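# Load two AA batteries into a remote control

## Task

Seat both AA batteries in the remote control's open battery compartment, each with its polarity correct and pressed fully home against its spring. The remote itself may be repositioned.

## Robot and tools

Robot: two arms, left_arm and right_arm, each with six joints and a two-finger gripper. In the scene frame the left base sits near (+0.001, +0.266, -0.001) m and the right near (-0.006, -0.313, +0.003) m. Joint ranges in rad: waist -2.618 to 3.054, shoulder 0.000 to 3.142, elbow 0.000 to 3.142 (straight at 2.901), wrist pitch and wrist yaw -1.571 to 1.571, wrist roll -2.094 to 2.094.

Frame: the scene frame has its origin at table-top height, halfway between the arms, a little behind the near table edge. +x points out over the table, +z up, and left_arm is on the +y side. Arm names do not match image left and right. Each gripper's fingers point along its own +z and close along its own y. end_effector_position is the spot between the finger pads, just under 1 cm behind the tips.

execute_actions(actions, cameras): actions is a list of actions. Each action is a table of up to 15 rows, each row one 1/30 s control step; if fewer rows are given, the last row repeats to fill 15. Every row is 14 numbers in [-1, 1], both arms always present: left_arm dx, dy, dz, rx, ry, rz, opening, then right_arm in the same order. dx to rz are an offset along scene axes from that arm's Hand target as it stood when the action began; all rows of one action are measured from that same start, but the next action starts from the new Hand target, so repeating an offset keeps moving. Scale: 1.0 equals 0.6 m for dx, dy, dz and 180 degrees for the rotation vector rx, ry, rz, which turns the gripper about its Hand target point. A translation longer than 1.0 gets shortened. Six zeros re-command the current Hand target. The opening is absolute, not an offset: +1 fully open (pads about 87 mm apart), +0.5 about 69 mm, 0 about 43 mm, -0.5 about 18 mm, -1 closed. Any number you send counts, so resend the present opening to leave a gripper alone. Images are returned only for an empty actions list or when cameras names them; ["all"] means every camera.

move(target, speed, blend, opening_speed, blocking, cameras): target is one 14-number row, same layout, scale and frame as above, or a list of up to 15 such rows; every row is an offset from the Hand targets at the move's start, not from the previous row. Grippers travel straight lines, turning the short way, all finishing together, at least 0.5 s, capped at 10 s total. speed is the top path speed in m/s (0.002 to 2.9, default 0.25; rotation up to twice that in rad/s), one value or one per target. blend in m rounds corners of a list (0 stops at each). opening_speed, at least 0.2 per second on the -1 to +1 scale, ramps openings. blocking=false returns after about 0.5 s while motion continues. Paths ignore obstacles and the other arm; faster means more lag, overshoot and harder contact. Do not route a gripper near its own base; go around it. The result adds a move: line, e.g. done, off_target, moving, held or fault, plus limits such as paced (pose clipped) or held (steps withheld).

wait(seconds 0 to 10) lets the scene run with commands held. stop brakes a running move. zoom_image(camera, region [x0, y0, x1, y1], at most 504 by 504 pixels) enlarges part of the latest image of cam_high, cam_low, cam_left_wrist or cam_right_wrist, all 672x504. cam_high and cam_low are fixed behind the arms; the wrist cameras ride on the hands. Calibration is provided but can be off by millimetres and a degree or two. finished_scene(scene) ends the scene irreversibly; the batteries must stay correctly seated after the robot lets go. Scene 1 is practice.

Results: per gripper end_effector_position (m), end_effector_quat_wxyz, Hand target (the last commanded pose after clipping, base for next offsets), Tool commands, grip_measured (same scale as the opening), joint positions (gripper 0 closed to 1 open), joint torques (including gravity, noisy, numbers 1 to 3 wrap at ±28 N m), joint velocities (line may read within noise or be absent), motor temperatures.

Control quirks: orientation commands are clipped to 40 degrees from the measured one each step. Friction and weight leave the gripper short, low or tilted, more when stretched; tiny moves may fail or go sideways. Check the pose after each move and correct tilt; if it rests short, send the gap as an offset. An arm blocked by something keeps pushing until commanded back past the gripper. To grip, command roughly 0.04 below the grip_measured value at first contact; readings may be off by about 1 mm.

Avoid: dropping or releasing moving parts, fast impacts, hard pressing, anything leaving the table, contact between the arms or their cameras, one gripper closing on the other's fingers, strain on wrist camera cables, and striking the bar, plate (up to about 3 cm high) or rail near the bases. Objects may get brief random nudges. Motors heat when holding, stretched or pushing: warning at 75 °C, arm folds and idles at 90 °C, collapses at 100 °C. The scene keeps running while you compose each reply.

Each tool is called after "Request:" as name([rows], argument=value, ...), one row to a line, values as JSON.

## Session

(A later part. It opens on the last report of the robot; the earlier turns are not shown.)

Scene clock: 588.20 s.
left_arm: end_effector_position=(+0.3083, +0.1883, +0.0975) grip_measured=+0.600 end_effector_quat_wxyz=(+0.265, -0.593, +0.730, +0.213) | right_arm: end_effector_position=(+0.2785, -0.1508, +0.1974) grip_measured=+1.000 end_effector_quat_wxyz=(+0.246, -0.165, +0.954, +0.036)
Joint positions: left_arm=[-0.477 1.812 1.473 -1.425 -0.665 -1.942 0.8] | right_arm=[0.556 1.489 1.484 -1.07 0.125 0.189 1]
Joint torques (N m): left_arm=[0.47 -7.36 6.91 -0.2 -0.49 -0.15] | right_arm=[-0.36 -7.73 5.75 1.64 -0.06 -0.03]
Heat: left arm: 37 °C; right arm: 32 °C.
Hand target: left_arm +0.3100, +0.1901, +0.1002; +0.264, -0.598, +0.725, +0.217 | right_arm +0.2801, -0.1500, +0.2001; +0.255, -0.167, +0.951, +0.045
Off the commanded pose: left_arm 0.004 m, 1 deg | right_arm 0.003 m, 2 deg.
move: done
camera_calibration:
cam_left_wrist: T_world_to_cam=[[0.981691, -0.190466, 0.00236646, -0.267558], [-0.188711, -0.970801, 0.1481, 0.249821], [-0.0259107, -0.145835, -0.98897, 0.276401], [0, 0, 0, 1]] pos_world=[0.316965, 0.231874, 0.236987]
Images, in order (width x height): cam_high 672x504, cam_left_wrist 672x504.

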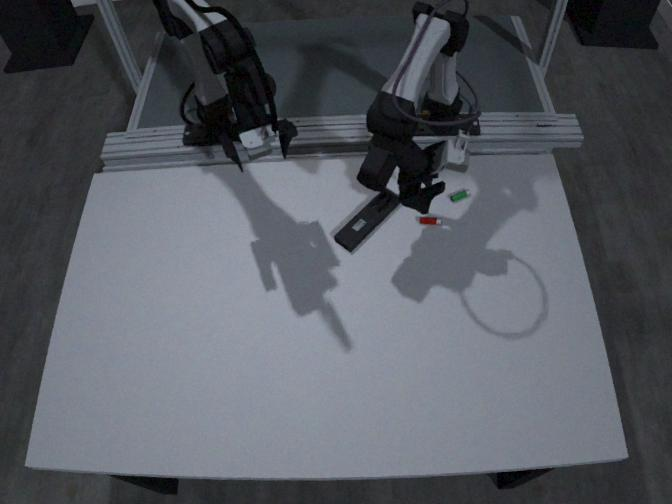

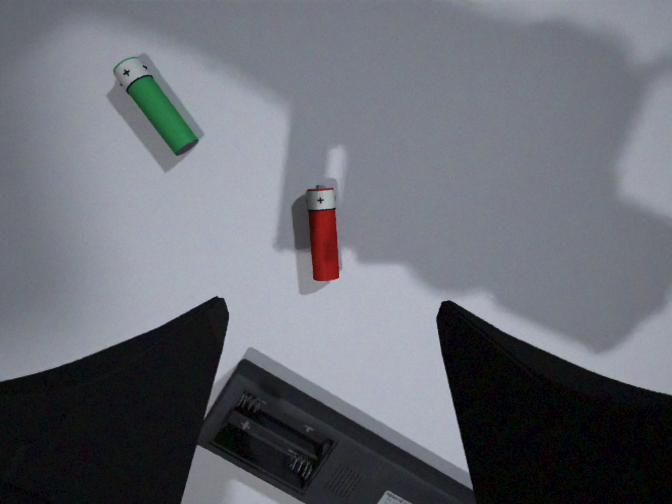

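Request:
execute_actions(actions=[], cameras=["cam_low"])

Request:
zoom_image(camera="cam_low", region=[270, 60, 430, 220])

Request:
zoom_image(camera="cam_low", region=[340, 180, 460, 300])

Scene clock: 616.20 s.
left_arm: end_effector_position=(+0.3083, +0.1883, +0.0975) grip_measured=+0.600 end_effector_quat_wxyz=(+0.265, -0.593, +0.730, +0.213) | right_arm: end_effector_position=(+0.2785, -0.1508, +0.1974) grip_measured=+1.000 end_effector_quat_wxyz=(+0.246, -0.165, +0.954, +0.036)
Joint positions: left_arm=[-0.477 1.812 1.473 -1.425 -0.665 -1.942 0.8] | right_arm=[0.556 1.489 1.484 -1.07 0.125 0.189 1]
Joint velocities: within noise
Joint torques (N m): left_arm=[0.5 -7.38 6.93 -0.2 -0.48 -0.15] | right_arm=[-0.36 -7.72 5.68 1.64 -0.06 -0.03]
Motor temperatures (°C): left_arm=[23 29 36 26 20 20 19] | right_arm=[23 29 32 27 19 21 22]
Heat: left arm: 36 °C; right arm: 32 °C.
Hand target: left_arm +0.3100, +0.1900, +0.1002; +0.264, -0.598, +0.725, +0.217 | right_arm +0.2801, -0.1500, +0.2001; +0.255, -0.167, +0.951, +0.045
Tool commands: left_gripper/opening=+0.6 right_gripper/opening=+1.0
Off the commanded pose: left_arm 0.004 m, 1 deg | right_arm 0.003 m, 2 deg.
Images, in order (width x height): cam_low 672x504.

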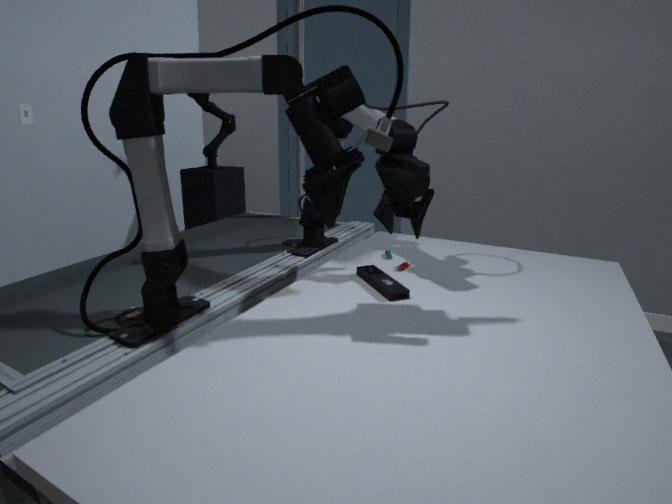

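Scaled by 3.150.

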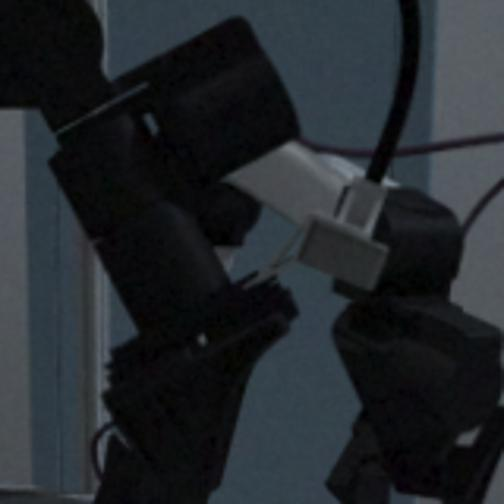

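Scaled by 4.200.

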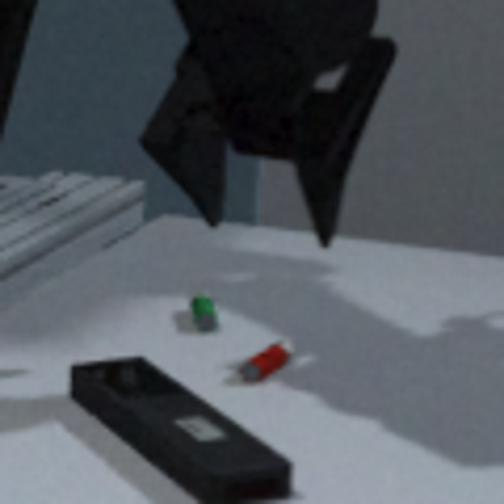

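Request:
move(target=[-0.001,0.0485,-0.092,0,0,0.0167,0.0,0,0,0,0,0,0,1], speed=0.15, opening_speed=1.0, cameras=["cam_left_wrist"])

Scene clock: 633.70 s.
left_arm: end_effector_position=(+0.3099, +0.2160, +0.0489) grip_measured=+0.000 end_effector_quat_wxyz=(+0.258, -0.619, +0.709, +0.219) | right_arm: end_effector_position=(+0.2785, -0.1508, +0.1974) grip_measured=+1.000 end_effector_quat_wxyz=(+0.246, -0.165, +0.954, +0.036)
Joint positions: left_arm=[-0.391 1.824 1.293 -1.212 -0.665 -1.919 0.5] | right_arm=[0.556 1.489 1.484 -1.07 0.125 0.189 1]
Joint torques (N m): left_arm=[0.46 -7.62 4.03 0.19 -0.53 0.01] | right_arm=[-0.38 -7.75 5.71 1.65 -0.06 -0.03]
Heat: left arm: 36 °C; right arm: 32 °C.
Hand target: left_arm +0.3094, +0.2192, +0.0450; +0.258, -0.617, +0.709, +0.224 | right_arm +0.2801, -0.1500, +0.2001; +0.255, -0.167, +0.951, +0.045
Off the commanded pose: left_arm 0.005 m, 1 deg | right_arm 0.003 m, 2 deg.
move: done
camera_calibration:
cam_left_wrist: T_world_to_cam=[[0.992412, -0.122611, 0.00916977, -0.282074], [-0.122585, -0.980916, 0.150922, 0.265812], [-0.00950983, -0.150901, -0.988503, 0.22844], [0, 0, 0, 1]] pos_world=[0.31469, 0.260626, 0.188284]
Images, in order (width x height): cam_left_wrist 672x504.

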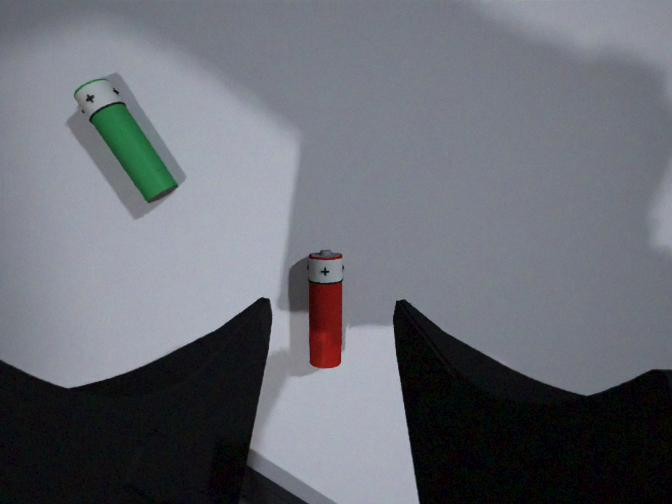

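Request:
move(target=[-0.0053,0.001,-0.062,0,0,0,0.0,0,0,0,0,0,0,1], speed=0.06, cameras=["cam_left_wrist","cam_low"])

Request:
zoom_image(camera="cam_left_wrist", region=[240, 220, 430, 370])

Scene clock: 648.90 s.
left_arm: end_effector_position=(+0.3076, +0.2170, +0.0123) grip_measured=+0.000 end_effector_quat_wxyz=(+0.258, -0.619, +0.709, +0.218) | right_arm: end_effector_position=(+0.2785, -0.1508, +0.1974) grip_measured=+1.000 end_effector_quat_wxyz=(+0.246, -0.165, +0.954, +0.036)
Joint positions: left_arm=[-0.391 1.868 1.196 -1.069 -0.665 -1.918 0.5] | right_arm=[0.556 1.489 1.484 -1.07 0.125 0.189 1]
Joint torques (N m): left_arm=[0.25 -7.57 3.78 0.18 -0.53 0] | right_arm=[-0.38 -7.71 5.72 1.64 -0.06 -0.03]
Heat: left arm: 35 °C; right arm: 32 °C.
Hand target: left_arm +0.3062, +0.2198, +0.0078; +0.258, -0.617, +0.709, +0.224 | right_arm +0.2801, -0.1500, +0.2001; +0.255, -0.167, +0.951, +0.045
Off the commanded pose: left_arm 0.006 m, 1 deg | right_arm 0.003 m, 2 deg.
move: done
camera_calibration:
cam_left_wrist: T_world_to_cam=[[0.992359, -0.122983, 0.00998674, -0.279254], [-0.123073, -0.980809, 0.15122, 0.272005], [-0.00880237, -0.151293, -0.98845, 0.192248], [0, 0, 0, 1]] pos_world=[0.312288, 0.261527, 0.151683]
Images, in order (width x height): cam_low 672x504, cam_left_wrist 672x504.

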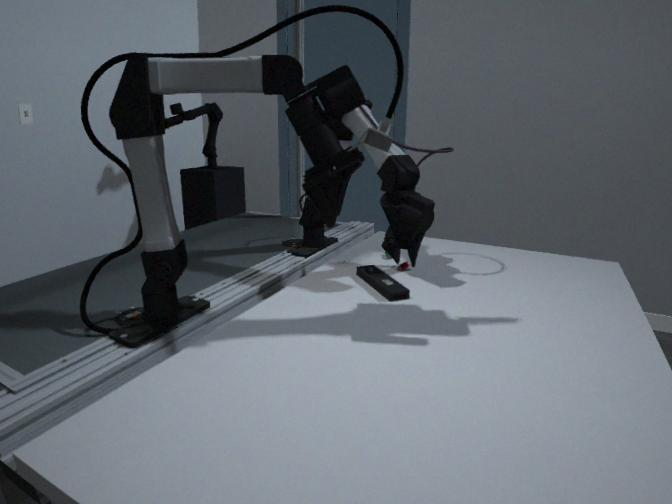

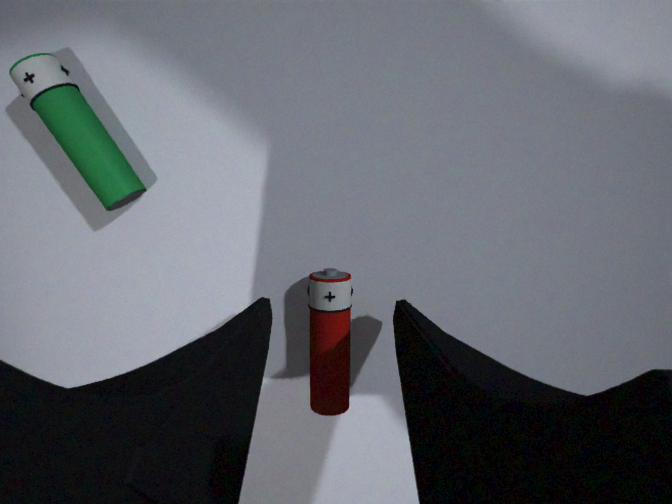

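Scaled by 2.653.

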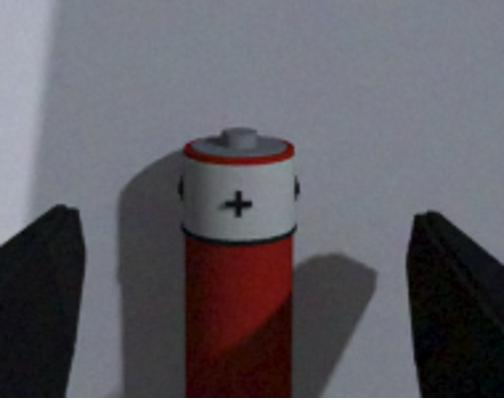

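Request:
move([
  [0.001,0,-0.005,0,0,0,0.0,0,0,0,0,0,0,1],
  [0.001,0,-0.005,0,0,0,-0.66,0,0,0,0,0,0,1],
], speed=0.03, opening_speed=0.5, cameras=["cam_left_wrist"])

Request:
zoom_image(camera="cam_left_wrist", region=[240, 220, 430, 370])

Scene clock: 664.20 s.
left_arm: end_effector_position=(+0.3096, +0.2161, +0.0105) grip_measured=-0.587 end_effector_quat_wxyz=(+0.260, -0.620, +0.708, +0.216) | right_arm: end_effector_position=(+0.2785, -0.1508, +0.1974) grip_measured=+1.000 end_effector_quat_wxyz=(+0.246, -0.165, +0.954, +0.036)
Joint positions: left_arm=[-0.391 1.873 1.196 -1.057 -0.665 -1.918 0.206] | right_arm=[0.556 1.489 1.484 -1.07 0.125 0.189 1]
Joint torques (N m): left_arm=[0.31 -7.42 3.47 0.19 -0.53 0] | right_arm=[-0.38 -7.71 5.71 1.65 -0.06 -0.03]
Heat: left arm: 34 °C; right arm: 32 °C.
Hand target: left_arm +0.3068, +0.2198, +0.0048; +0.258, -0.617, +0.709, +0.224 | right_arm +0.2801, -0.1500, +0.2001; +0.255, -0.167, +0.951, +0.045
Off the commanded pose: left_arm 0.007 m, 1 deg | right_arm 0.003 m, 2 deg.
move: done
camera_calibration:
cam_left_wrist: T_world_to_cam=[[0.99229, -0.122869, 0.0162224, -0.281417], [-0.123902, -0.980432, 0.152973, 0.271852], [-0.00289077, -0.153804, -0.988097, 0.189051], [0, 0, 0, 1]] pos_world=[0.313477, 0.261032, 0.14978]
Images, in order (width x height): cam_left_wrist 672x504.

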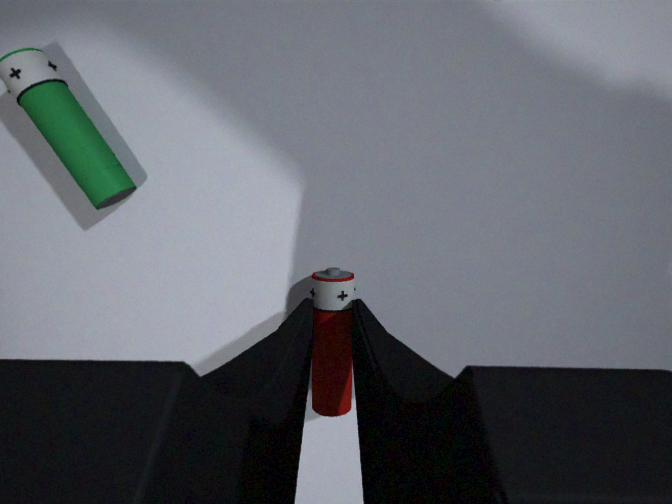

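Scaled by 2.653.

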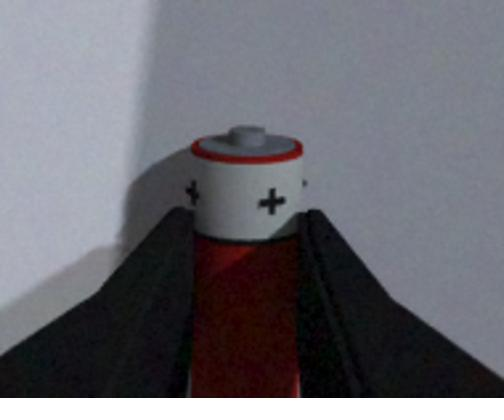

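Request:
move([
  [0,0,0.2,0,0,0,-0.66,0,0,0,0,0,0,1],
  [-0.02,-0.1,0.23,0.0173,-0.0483,-0.345,-0.66,0,0,0,0,0,0,1],
  [-0.0307,-0.2235,0.1653,0.0346,-0.0967,-0.69,-0.66,0,0,0,0,0,0,1],
], speed=[0.1,0.2,0.2], blend=0.02, cameras=["all"])

Scene clock: 696.43 s.
left_arm: end_effector_position=(+0.2877, +0.0854, +0.1069) grip_measured=-0.587 end_effector_quat_wxyz=(+0.429, +0.321, +0.828, -0.167) | right_arm: end_effector_position=(+0.2785, -0.1508, +0.1974) grip_measured=+1.000 end_effector_quat_wxyz=(+0.246, -0.165, +0.954, +0.036)
Joint positions: left_arm=[-0.451 1.128 0.652 -0.12 0.218 0.162 0.206] | right_arm=[0.556 1.489 1.484 -1.07 0.125 0.189 1]
Joint torques (N m): left_arm=[0.68 -2.92 5.57 2.2 0.31 0.04] | right_arm=[-0.38 -7.72 5.71 1.65 -0.06 -0.04]
Heat: left arm: 33 °C; right arm: 32 °C.
Hand target: left_arm +0.2884, +0.0857, +0.1040; +0.429, +0.325, +0.825, -0.169 | right_arm +0.2801, -0.1500, +0.2001; +0.255, -0.167, +0.951, +0.045
Off the commanded pose: left_arm 0.003 m, 1 deg | right_arm 0.003 m, 2 deg.
move: done
camera_calibration:
cam_left_wrist: T_world_to_cam=[[-0.663559, -0.748114, 0.00383783, 0.253789], [-0.743596, 0.658971, -0.113233, 0.192999], [0.0821822, -0.0779906, -0.993561, 0.233768], [0, 0, 0, 1]] pos_world=[0.292706, 0.0809145, 0.253143]
cam_right_wrist: T_world_to_cam=[[0.339759, -0.940489, 0.00672744, -0.238783], [-0.879201, -0.315061, 0.357411, 0.1481], [-0.334021, -0.127348, -0.933923, 0.405252], [0, 0, 0, 1]] pos_world=[0.346701, -0.126304, 0.327148]

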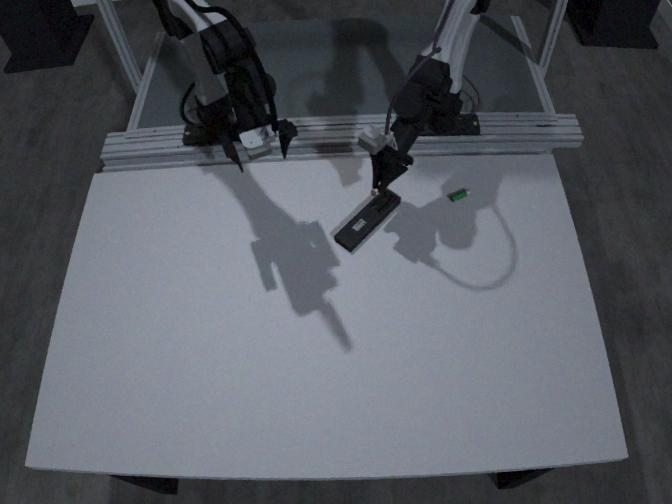

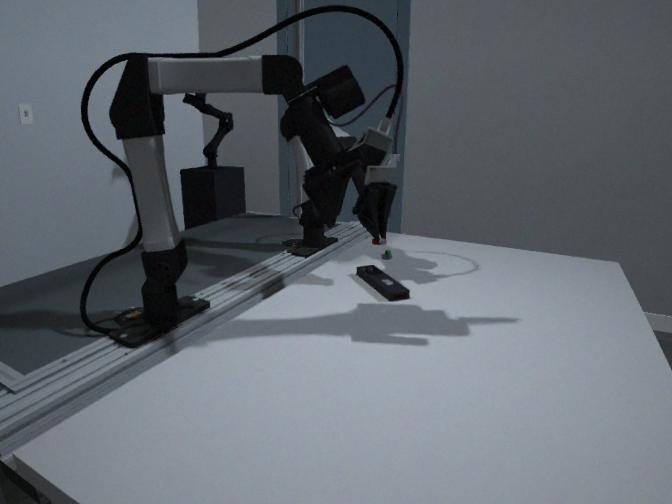

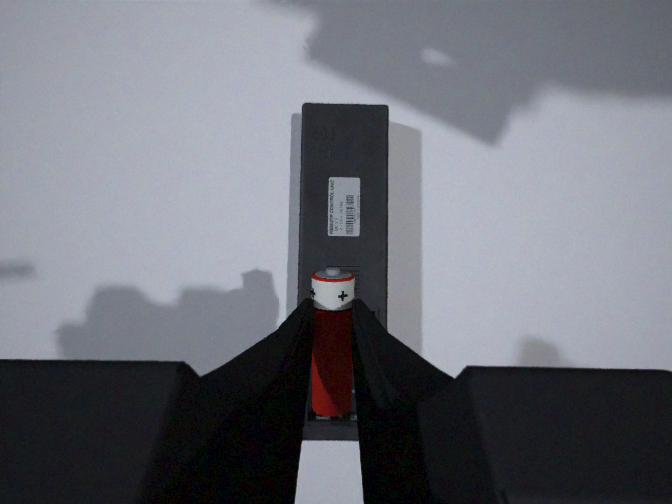

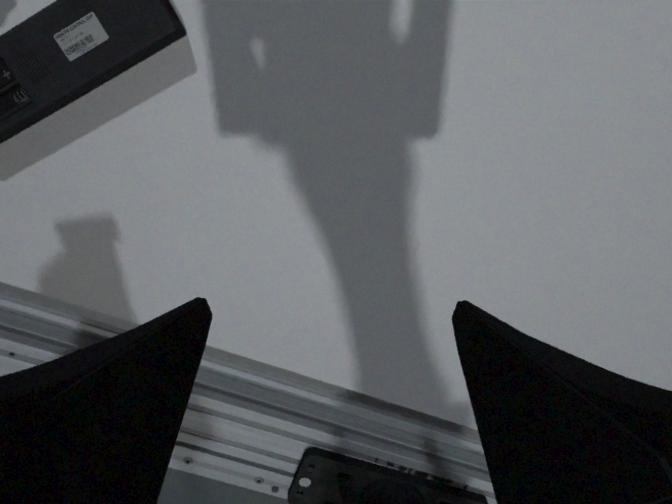

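Request:
move(target=[0,0,0,0,0,0,-0.66,0.1165,0.25,-0.1668,0.0325,0.1604,-0.3421,1], cameras=["cam_high","cam_right_wrist"])

Scene clock: 708.70 s.
left_arm: end_effector_position=(+0.2877, +0.0853, +0.1070) grip_measured=-0.587 end_effector_quat_wxyz=(+0.429, +0.321, +0.828, -0.167) | right_arm: end_effector_position=(+0.3514, -0.0058, +0.0988) grip_measured=+1.000 end_effector_quat_wxyz=(+0.030, +0.364, +0.931, +0.006)
Joint positions: left_arm=[-0.451 1.128 0.652 -0.12 0.219 0.162 0.206] | right_arm=[0.634 2.445 2.473 -1.552 0.052 1.387 1]
Joint torques (N m): left_arm=[0.68 -2.91 5.56 2.19 0.3 0.04] | right_arm=[0.88 -12.88 8.29 0.32 -0.01 0.19]
Heat: left arm: 34 °C; right arm: 32 °C.
Hand target: left_arm +0.2884, +0.0857, +0.1040; +0.430, +0.325, +0.825, -0.169 | right_arm +0.3499, +0.0000, +0.1000; +0.016, +0.366, +0.930, -0.007
Off the commanded pose: left_arm 0.003 m, 1 deg | right_arm 0.006 m, 2 deg.
joint sent to its limit (right arm) — joint 4 (wrist pitch), lower limit. The joint targets still meet the commanded pose.
move: done
camera_calibration:
cam_right_wrist: T_world_to_cam=[[-0.674008, -0.737551, -0.0416084, 0.235769], [-0.526225, 0.439833, 0.72776, 0.136881], [-0.518459, 0.512412, -0.684569, 0.399814], [0, 0, 0, 1]] pos_world=[0.438228, -0.0911824, 0.183893]
Images, in order (width x height): cam_high 672x504, cam_right_wrist 672x504.

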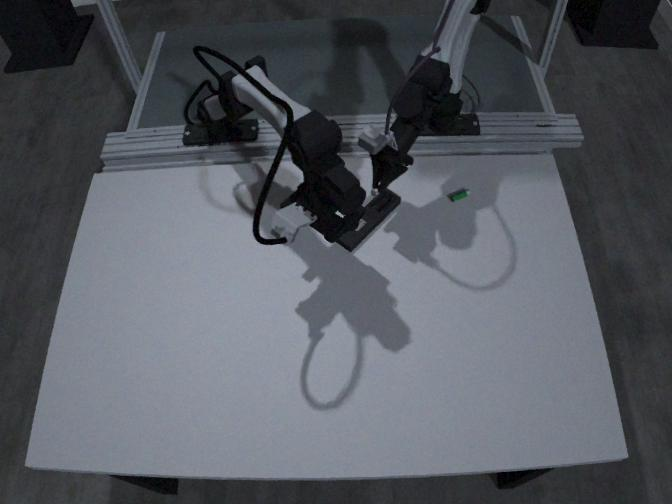

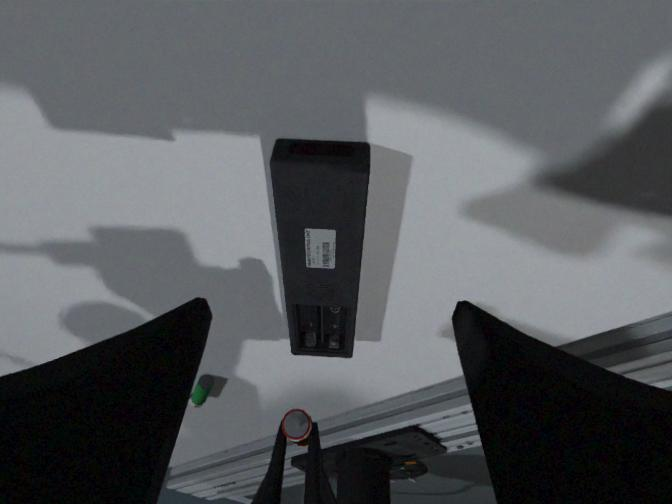

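Request:
move([
  [0,0,0,0,0,0,-0.66,0.0077,0.0142,-0.07,0,0,-0.0056,1],
  [0,0,0,0,0,0,-0.66,0.0077,0.0142,-0.135,0,0,-0.0056,1],
], speed=[0.1,0.05], cameras=["cam_right_wrist","cam_left_wrist"])

Scene clock: 726.17 s.
left_arm: end_effector_position=(+0.2877, +0.0853, +0.1070) grip_measured=-0.587 end_effector_quat_wxyz=(+0.429, +0.321, +0.828, -0.167) | right_arm: end_effector_position=(+0.3550, +0.0028, +0.0165) grip_measured=+1.000 end_effector_quat_wxyz=(+0.016, +0.370, +0.929, -0.017)
Joint positions: left_arm=[-0.451 1.128 0.652 -0.12 0.219 0.162 0.206] | right_arm=[0.643 2.524 2.287 -1.342 0.052 1.411 1]
Joint torques (N m): left_arm=[0.68 -2.88 5.56 2.2 0.31 0.04] | right_arm=[0.83 -15.91 5.18 0.52 -0.01 0.2]
Motor temperatures (°C): left_arm=[23 26 34 30 20 20 20] | right_arm=[23 36 34 25 19 21 22]
Heat: left arm: 34 °C; right arm: 36 °C.
Hand target: left_arm +0.2884, +0.0857, +0.1040; +0.430, +0.325, +0.825, -0.169 | right_arm +0.3545, +0.0085, +0.0189; +0.016, +0.374, +0.927, -0.007
Off the commanded pose: left_arm 0.003 m, 1 deg | right_arm 0.006 m, 1 deg.
move: done
camera_calibration:
cam_left_wrist: T_world_to_cam=[[-0.664198, -0.747547, 0.00385272, 0.253861], [-0.742994, 0.659567, -0.113719, 0.192834], [0.0824694, -0.0783947, -0.993505, 0.23381], [0, 0, 0, 1]] pos_world=[0.292606, 0.0809154, 0.253242]
cam_right_wrist: T_world_to_cam=[[-0.685591, -0.727894, 0.0116779, 0.244279], [-0.48767, 0.47112, 0.734999, 0.180883], [-0.540503, 0.498213, -0.677968, 0.348681], [0, 0, 0, 1]] pos_world=[0.44415, -0.0811264, 0.100593]
Images, in order (width x height): cam_left_wrist 672x504, cam_right_wrist 672x504.

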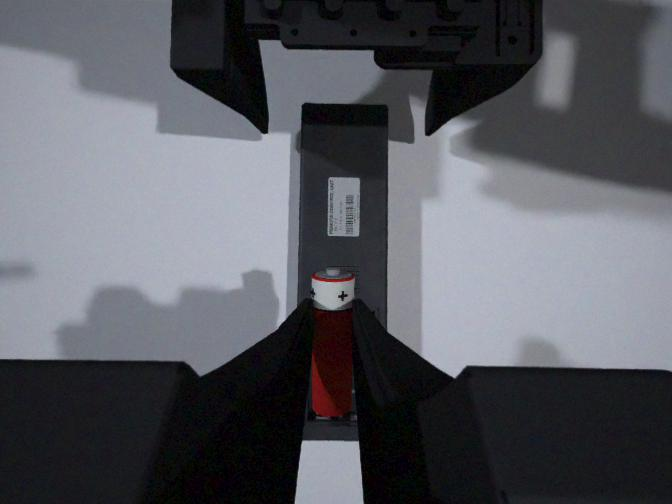

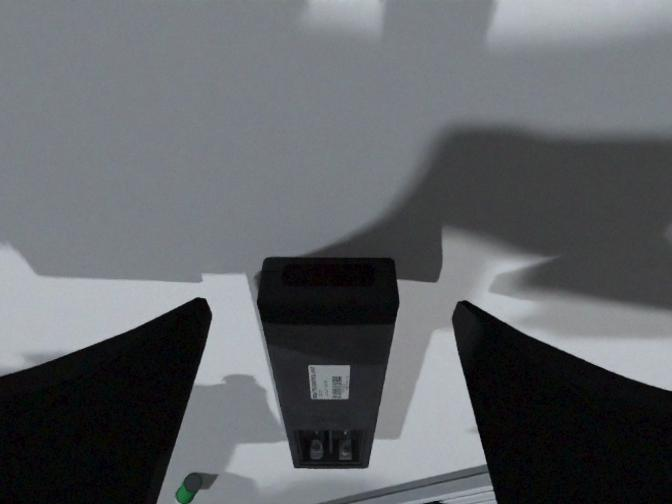

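Request:
move(target=[0,0,0,0,0,0,-0.66,0,0,0,0,0,0,0.03], opening_speed=0.5, cameras=["cam_right_wrist","cam_left_wrist"])

Scene clock: 735.40 s.
left_arm: end_effector_position=(+0.2877, +0.0853, +0.1070) grip_measured=-0.587 end_effector_quat_wxyz=(+0.429, +0.321, +0.828, -0.167) | right_arm: end_effector_position=(+0.3553, +0.0031, +0.0165) grip_measured=+0.079 end_effector_quat_wxyz=(+0.016, +0.370, +0.929, -0.017)
Joint positions: left_arm=[-0.451 1.128 0.652 -0.12 0.219 0.162 0.206] | right_arm=[0.643 2.524 2.287 -1.341 0.052 1.411 0.54]
Joint torques (N m): left_arm=[0.66 -2.91 5.55 2.2 0.31 0.05] | right_arm=[0.84 -15.91 5.16 0.52 -0.01 0.2]
Heat: left arm: 35 °C; right arm: 40 °C.
Hand target: left_arm +0.2884, +0.0857, +0.1040; +0.430, +0.325, +0.825, -0.169 | right_arm +0.3546, +0.0085, +0.0189; +0.016, +0.374, +0.927, -0.007
Off the commanded pose: left_arm 0.003 m, 1 deg | right_arm 0.006 m, 1 deg.
move: done
camera_calibration:
cam_left_wrist: T_world_to_cam=[[-0.664198, -0.747547, 0.00385272, 0.253861], [-0.742994, 0.659567, -0.113719, 0.192834], [0.0824694, -0.0783947, -0.993505, 0.23381], [0, 0, 0, 1]] pos_world=[0.292606, 0.0809154, 0.253242]
cam_right_wrist: T_world_to_cam=[[-0.6859, -0.727625, 0.0101471, 0.244798], [-0.488369, 0.470612, 0.734861, 0.181215], [-0.539478, 0.499086, -0.678142, 0.348374], [0, 0, 0, 1]] pos_world=[0.444347, -0.0810297, 0.100595]
Images, in order (width x height): cam_left_wrist 672x504, cam_right_wrist 672x504.

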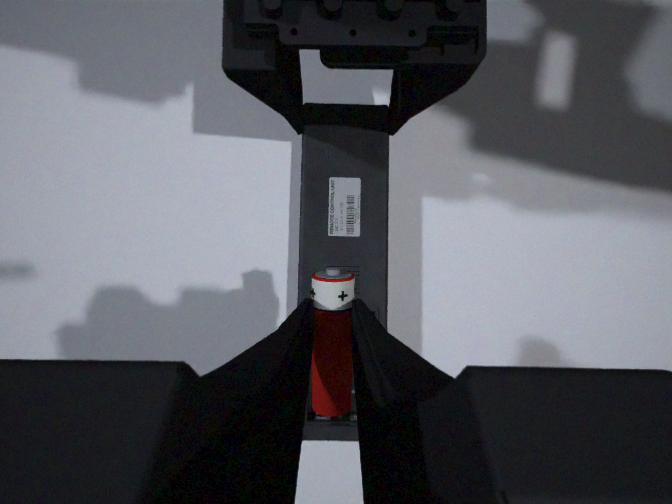

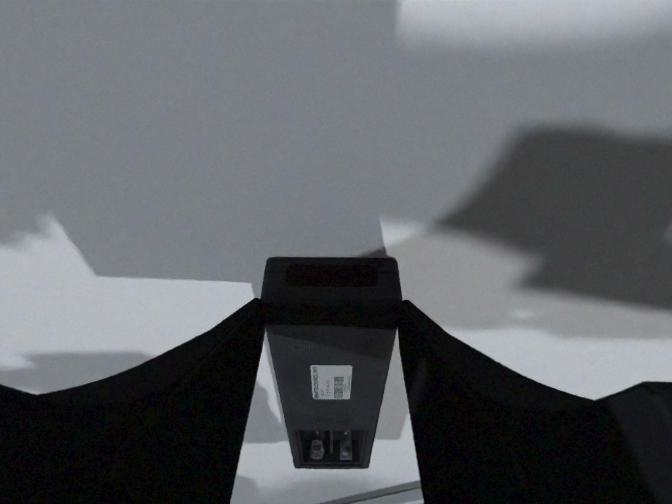

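Request:
zoom_image(camera="cam_right_wrist", region=[275, 410, 395, 490])

Request:
zoom_image(camera="cam_left_wrist", region=[280, 240, 400, 450])

Scaled by 4.200.

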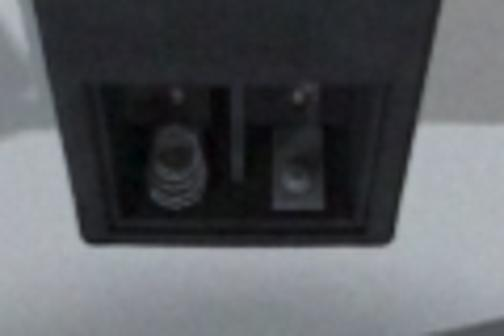

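Scaled by 2.400.

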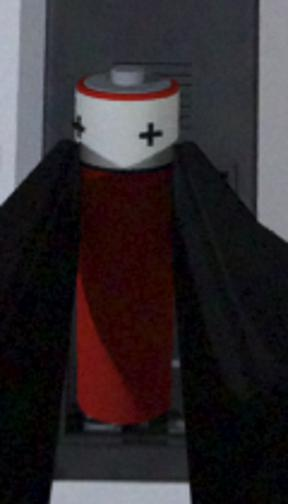

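Request:
move(target=[0.0041,-0.0005,-0.0993,0,0,0,-0.66,0,0,0,0,0,0,0.03], speed=0.1, cameras=["cam_right_wrist","cam_left_wrist"])

Request:
zoom_image(camera="cam_left_wrist", region=[260, 240, 430, 500])

Request:
zoom_image(camera="cam_right_wrist", region=[260, 400, 420, 500])

Scene clock: 798.20 s.
left_arm: end_effector_position=(+0.2910, +0.0844, +0.0473) grip_measured=-0.587 end_effector_quat_wxyz=(+0.429, +0.322, +0.827, -0.167) | right_arm: end_effector_position=(+0.3553, +0.0031, +0.0165) grip_measured=+0.079 end_effector_quat_wxyz=(+0.016, +0.370, +0.929, -0.017)
Joint positions: left_arm=[-0.446 1.276 0.482 0.198 0.224 0.166 0.206] | right_arm=[0.643 2.524 2.287 -1.341 0.052 1.411 0.54]
Joint torques (N m): left_arm=[0.66 -3.48 4.98 2.19 0.3 0.04] | right_arm=[0.84 -15.91 5.16 0.52 -0.01 0.19]
Motor temperatures (°C): left_arm=[23 24 35 33 20 20 20] | right_arm=[23 52 32 23 19 21 23]
Heat: left arm: 35 °C; right arm: 52 °C.
Hand target: left_arm +0.2908, +0.0853, +0.0445; +0.430, +0.325, +0.825, -0.170 | right_arm +0.3546, +0.0085, +0.0189; +0.016, +0.374, +0.927, -0.007
Off the commanded pose: left_arm 0.003 m, 1 deg | right_arm 0.006 m, 1 deg.
move: done
camera_calibration:
cam_left_wrist: T_world_to_cam=[[-0.665123, -0.746726, 0.00341925, 0.255902], [-0.742078, 0.660458, -0.11452, 0.188903], [0.0832569, -0.0787073, -0.993415, 0.173929], [0, 0, 0, 1]] pos_world=[0.295906, 0.0800163, 0.193542]
cam_right_wrist: T_world_to_cam=[[-0.6859, -0.727625, 0.0101471, 0.244798], [-0.488369, 0.470612, 0.734861, 0.181215], [-0.539478, 0.499086, -0.678142, 0.348374], [0, 0, 0, 1]] pos_world=[0.444347, -0.0810297, 0.100595]
Images, in order (width x height): cam_left_wrist 672x504, cam_right_wrist 672x504.

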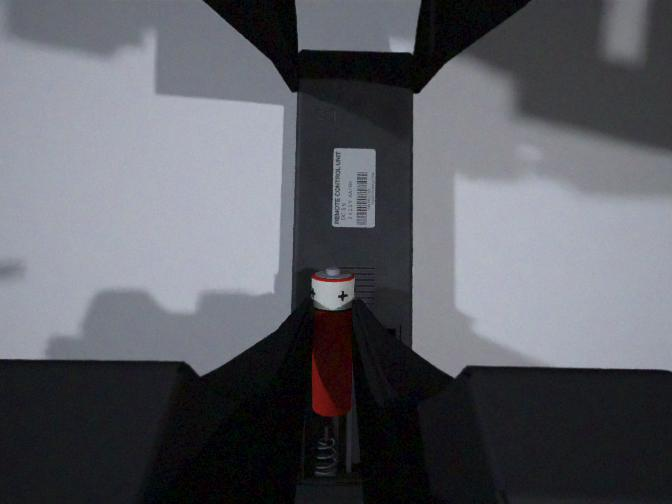

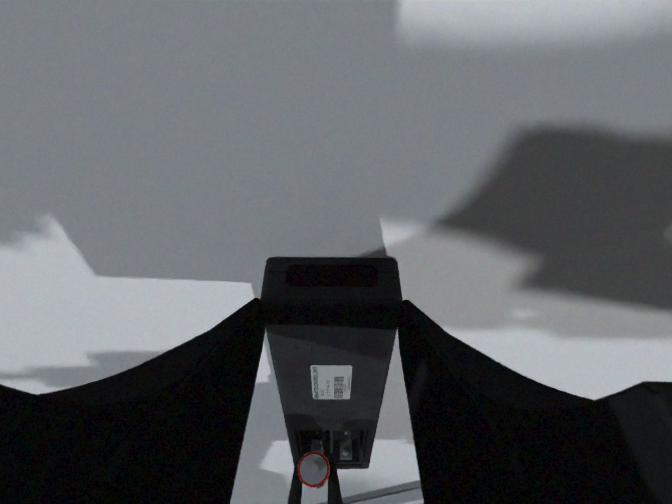

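Scaled by 1.938.

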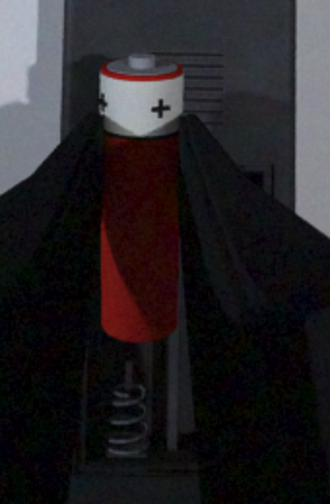

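Scaled by 3.150.

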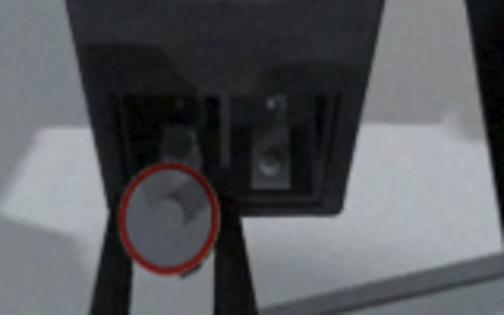

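Request:
move(target=[0,0,0,0,0,0,-0.66,0,0,-0.03,0,0,0,0.03], speed=0.03, cameras=[])

Scene clock: 804.43 s.
left_arm: end_effector_position=(+0.2911, +0.0844, +0.0474) grip_measured=-0.587 end_effector_quat_wxyz=(+0.429, +0.322, +0.827, -0.167) | right_arm: end_effector_position=(+0.3549, +0.0030, +0.0154) grip_measured=+0.079 end_effector_quat_wxyz=(+0.018, +0.370, +0.929, -0.011)
Joint positions: left_arm=[-0.446 1.276 0.482 0.198 0.224 0.166 0.206] | right_arm=[0.643 2.503 2.245 -1.308 0.051 1.411 0.54]
Joint torques (N m): left_arm=[0.68 -3.47 5.03 2.19 0.3 0.04] | right_arm=[0.8 -13.57 3.07 0.95 0 0.19]
Heat: left arm: 34 °C; right arm: 52 °C.
Hand target: left_arm +0.2908, +0.0853, +0.0445; +0.430, +0.325, +0.825, -0.169 | right_arm +0.3546, +0.0086, +0.0010; +0.016, +0.374, +0.927, -0.007
Off the commanded pose: left_arm 0.003 m, 1 deg | right_arm 0.015 m, 1 deg.
move: off_target (right_arm)
No camera images: "cameras" was empty.

Request:
move(target=[0,0,0,0,0,0,-0.66,0,0,-0.05,0,0,0,0.03], speed=0.03, cameras=[])

Scene clock: 810.00 s.
left_arm: end_effector_position=(+0.2911, +0.0844, +0.0474) grip_measured=-0.587 end_effector_quat_wxyz=(+0.429, +0.322, +0.827, -0.167) | right_arm: end_effector_position=(+0.3548, +0.0031, +0.0133) grip_measured=+0.080 end_effector_quat_wxyz=(+0.023, +0.372, +0.928, +0.004)
Joint positions: left_arm=[-0.446 1.276 0.482 0.198 0.224 0.166 0.206] | right_arm=[0.64 2.458 2.153 -1.231 0.043 1.411 0.54]
Joint torques (N m): left_arm=[0.68 -3.51 5 2.2 0.3 0.04] | right_arm=[0.98 -8.47 1.8 1.38 0.07 0.18]
Heat: left arm: 34 °C; right arm: 50 °C.
Hand target: left_arm +0.2908, +0.0853, +0.0445; +0.430, +0.325, +0.825, -0.169 | right_arm +0.3546, +0.0085, -0.0291; +0.016, +0.374, +0.927, -0.007
Off the commanded pose: left_arm 0.003 m, 1 deg | right_arm 0.043 m, 1 deg.
move: off_target (right_arm)
No camera images: "cameras" was empty.

Request:
execute_actions(actions=[], cameras=["cam_left_wrist", "cam_right_wrist"])

Scene clock: 838.87 s.
left_arm: end_effector_position=(+0.2911, +0.0844, +0.0474) grip_measured=-0.587 end_effector_quat_wxyz=(+0.429, +0.322, +0.827, -0.167) | right_arm: end_effector_position=(+0.3548, +0.0031, +0.0133) grip_measured=+0.080 end_effector_quat_wxyz=(+0.023, +0.372, +0.928, +0.004)
Joint positions: left_arm=[-0.446 1.276 0.482 0.198 0.224 0.166 0.206] | right_arm=[0.64 2.458 2.153 -1.231 0.043 1.411 0.54]
Joint velocities: within noise
Joint torques (N m): left_arm=[0.65 -3.48 5 2.2 0.3 0.03] | right_arm=[0.99 -8.53 1.78 1.37 0.08 0.19]
Motor temperatures (°C): left_arm=[23 24 33 33 20 20 20] | right_arm=[23 41 30 24 19 21 23]
Heat: left arm: 33 °C; right arm: 41 °C.
Hand target: left_arm +0.2908, +0.0853, +0.0445; +0.430, +0.325, +0.825, -0.169 | right_arm +0.3546, +0.0085, -0.0291; +0.016, +0.374, +0.927, -0.007
Tool commands: left_gripper/opening=-0.66 right_gripper/opening=+0.03
Off the commanded pose: left_arm 0.003 m, 1 deg | right_arm 0.043 m, 1 deg.
camera_calibration:
cam_left_wrist: T_world_to_cam=[[-0.66512, -0.746729, 0.00336923, 0.255911], [-0.742047, 0.660432, -0.114873, 0.188975], [0.0835539, -0.0789045, -0.993374, 0.173948], [0, 0, 0, 1]] pos_world=[0.295906, 0.0800166, 0.193641]
cam_right_wrist: T_world_to_cam=[[-0.687658, -0.725298, -0.0327072, 0.245753], [-0.50752, 0.447991, 0.736021, 0.19011], [-0.519182, 0.52273, -0.676168, 0.338603], [0, 0, 0, 1]] pos_world=[0.441275, -0.0839214, 0.0970653]
Images, in order (width x height): cam_left_wrist 672x504, cam_right_wrist 672x504.

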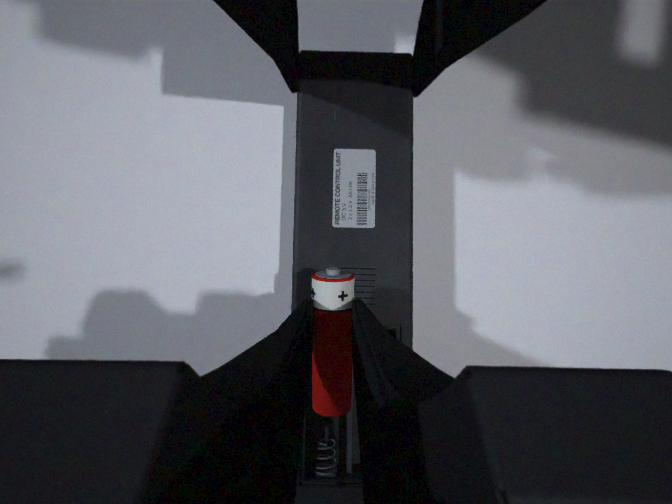

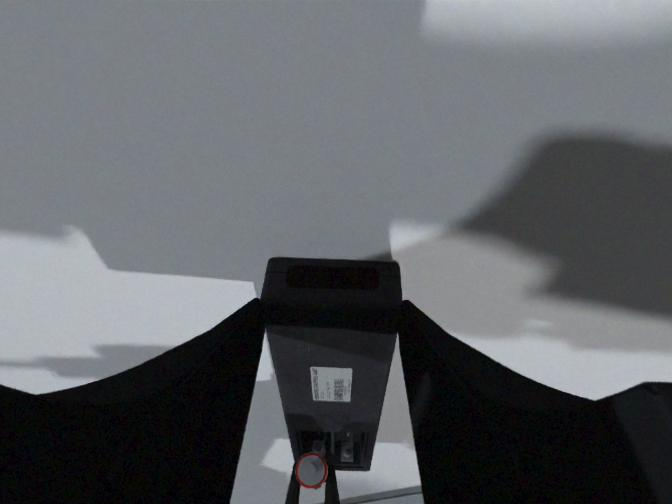

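Request:
zoom_image(camera="cam_left_wrist", region=[250, 230, 450, 504])

Request:
zoom_image(camera="cam_right_wrist", region=[240, 400, 400, 504])

Scaled by 1.839.

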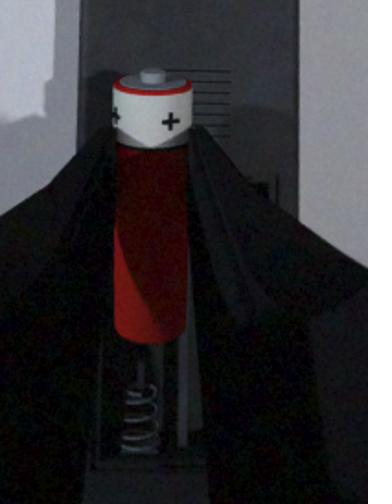

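Scaled by 3.150.

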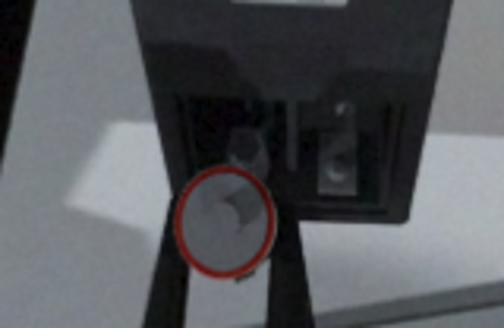

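Request:
move(target=[-0.00828, 0.01313, -0.003, 0.0472, -0.0438, 0.0173, -0.66, 0, 0, 0, 0, 0, 0, 0.03], speed=0.04, cameras=["cam_left_wrist", "cam_right_wrist"])

Scene clock: 906.03 s.
left_arm: end_effector_position=(+0.2848, +0.0925, +0.0382) grip_measured=-0.587 end_effector_quat_wxyz=(+0.452, +0.343, +0.819, -0.081) | right_arm: end_effector_position=(+0.3548, +0.0031, +0.0133) grip_measured=+0.080 end_effector_quat_wxyz=(+0.023, +0.372, +0.928, +0.004)
Joint positions: left_arm=[-0.564 1.246 0.411 0.255 -0.011 0.222 0.206] | right_arm=[0.64 2.458 2.153 -1.231 0.043 1.411 0.54]
Joint torques (N m): left_arm=[-1.03 -5.39 4.78 2.23 -0.21 0.04] | right_arm=[0.98 -8.55 1.8 1.38 0.08 0.18]
Heat: left arm: 34 °C; right arm: 37 °C.
Hand target: left_arm +0.2858, +0.0933, +0.0426; +0.464, +0.344, +0.813, -0.073 | right_arm +0.3546, +0.0085, -0.0291; +0.016, +0.374, +0.927, -0.007
Off the commanded pose: left_arm 0.005 m, 2 deg | right_arm 0.043 m, 1 deg.
move: off_target (right_arm)
camera_calibration:
cam_left_wrist: T_world_to_cam=[[-0.624707, -0.761168, -0.174256, 0.254349], [-0.757457, 0.644927, -0.101628, 0.183174], [0.189738, 0.0685034, -0.979442, 0.121618], [0, 0, 0, 1]] pos_world=[0.274564, 0.0671369, 0.182055]
cam_right_wrist: T_world_to_cam=[[-0.687658, -0.725298, -0.0327072, 0.245753], [-0.50752, 0.447991, 0.736021, 0.19011], [-0.519182, 0.52273, -0.676168, 0.338603], [0, 0, 0, 1]] pos_world=[0.441275, -0.0839214, 0.0970653]
Images, in order (width x height): cam_left_wrist 672x504, cam_right_wrist 672x504.

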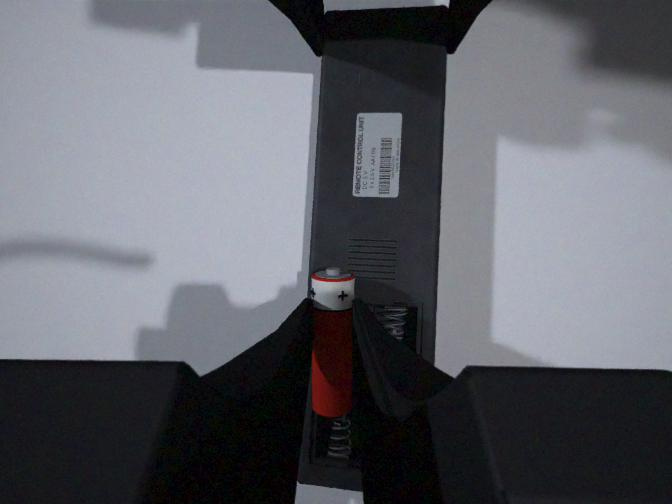

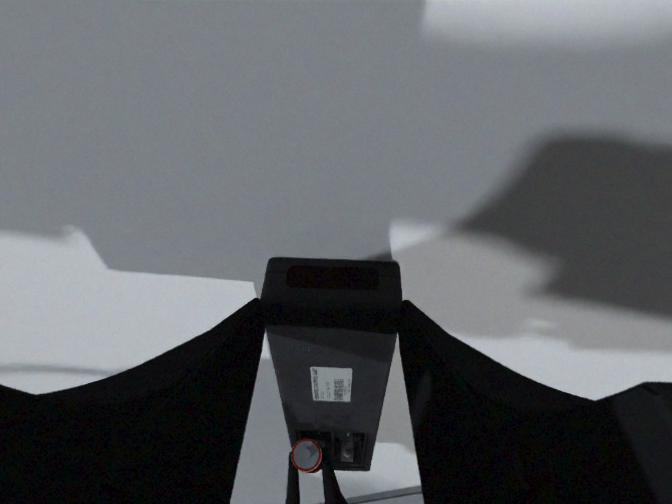

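Request:
zoom_image(camera="cam_left_wrist", region=[270, 350, 400, 504])

Request:
zoom_image(camera="cam_left_wrist", region=[280, 220, 460, 380])

Request:
zoom_image(camera="cam_right_wrist", region=[260, 400, 400, 504])

Scaled by 3.273.

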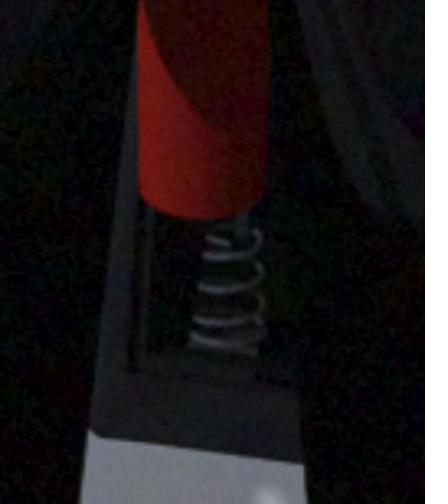

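Scaled by 2.800.

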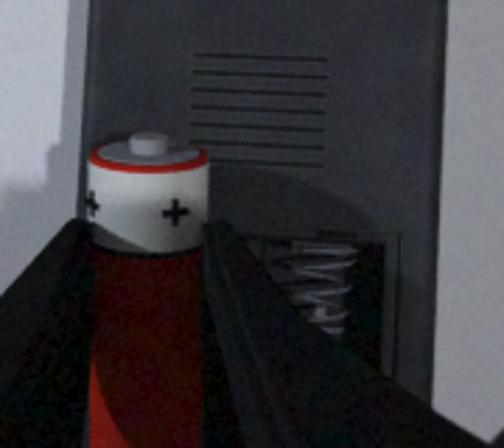

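Scaled by 3.600.

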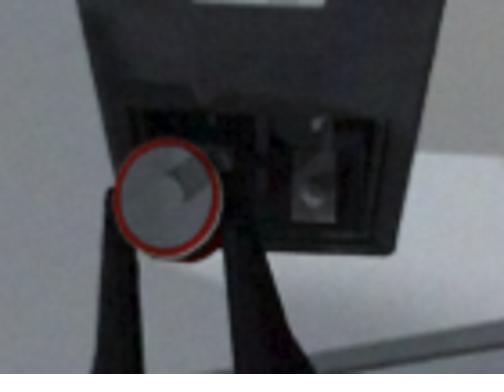

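Request:
move(target=[-0.0068, 0.0025, -0.006, 0, 0, -0.0094, -0.66, 0, 0, 0, 0, 0, 0, 0.03], speed=0.03, cameras=["cam_left_wrist", "cam_right_wrist"])

Scene clock: 974.43 s.
left_arm: end_effector_position=(+0.2812, +0.0946, +0.0353) grip_measured=-0.587 end_effector_quat_wxyz=(+0.453, +0.353, +0.815, -0.079) | right_arm: end_effector_position=(+0.3547, +0.0032, +0.0134) grip_measured=+0.080 end_effector_quat_wxyz=(+0.023, +0.372, +0.928, +0.004)
Joint positions: left_arm=[-0.564 1.235 0.387 0.271 -0.005 0.243 0.206] | right_arm=[0.64 2.458 2.153 -1.231 0.042 1.411 0.54]
Joint torques (N m): left_arm=[0.21 -5.14 4.75 2.21 0.14 0.07] | right_arm=[0.99 -8.53 1.81 1.37 0.09 0.18]
Motor temperatures (°C): left_arm=[23 26 33 38 20 20 21] | right_arm=[23 36 29 25 19 21 24]
Heat: left arm: 38 °C; right arm: 36 °C.
Hand target: left_arm +0.2818, +0.0948, +0.0390; +0.463, +0.356, +0.808, -0.080 | right_arm +0.3545, +0.0086, -0.0291; +0.016, +0.374, +0.927, -0.007
Off the commanded pose: left_arm 0.004 m, 1 deg | right_arm 0.043 m, 1 deg.
move: off_target (right_arm)
camera_calibration:
cam_left_wrist: T_world_to_cam=[[-0.636169, -0.748192, -0.188407, 0.2558], [-0.745054, 0.659169, -0.101932, 0.174062], [0.200457, 0.0755276, -0.976787, 0.115504], [0, 0, 0, 1]] pos_world=[0.269264, 0.0679282, 0.17876]
cam_right_wrist: T_world_to_cam=[[-0.687666, -0.72529, -0.0327201, 0.245686], [-0.507308, 0.447775, 0.736299, 0.189995], [-0.519379, 0.522927, -0.675864, 0.338558], [0, 0, 0, 1]] pos_world=[0.441175, -0.0839222, 0.0969648]
Images, in order (width x height): cam_left_wrist 672x504, cam_right_wrist 672x504.

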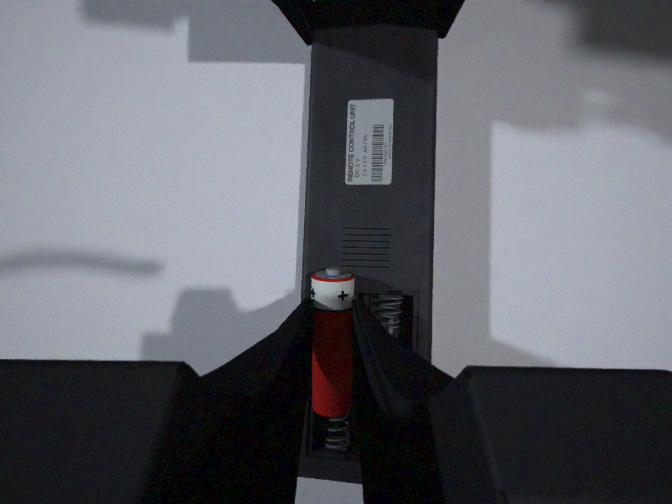

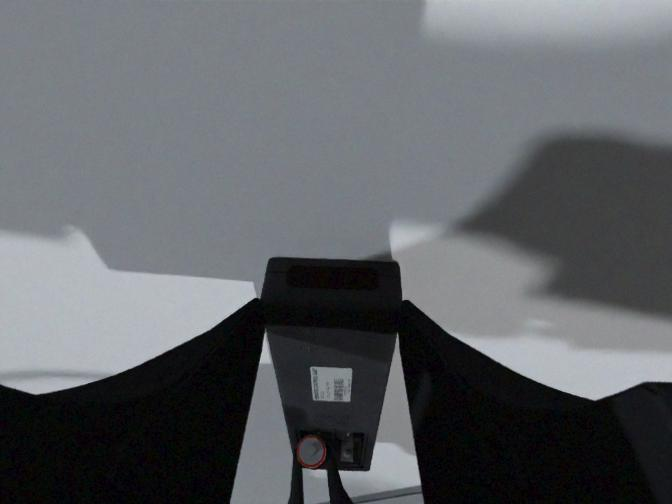

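Request:
zoom_image(camera="cam_left_wrist", region=[270, 250, 450, 500])

Request:
zoom_image(camera="cam_right_wrist", region=[260, 400, 400, 504])

Scaled by 2.016.

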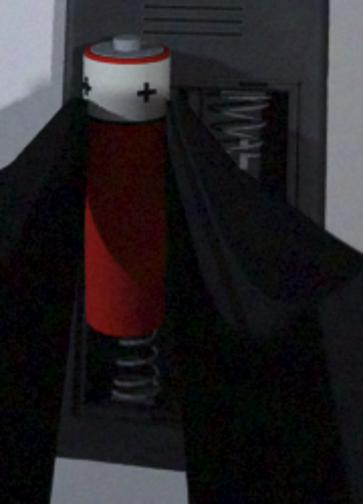

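Scaled by 3.600.

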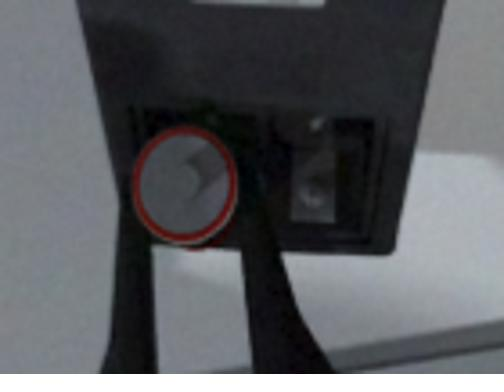

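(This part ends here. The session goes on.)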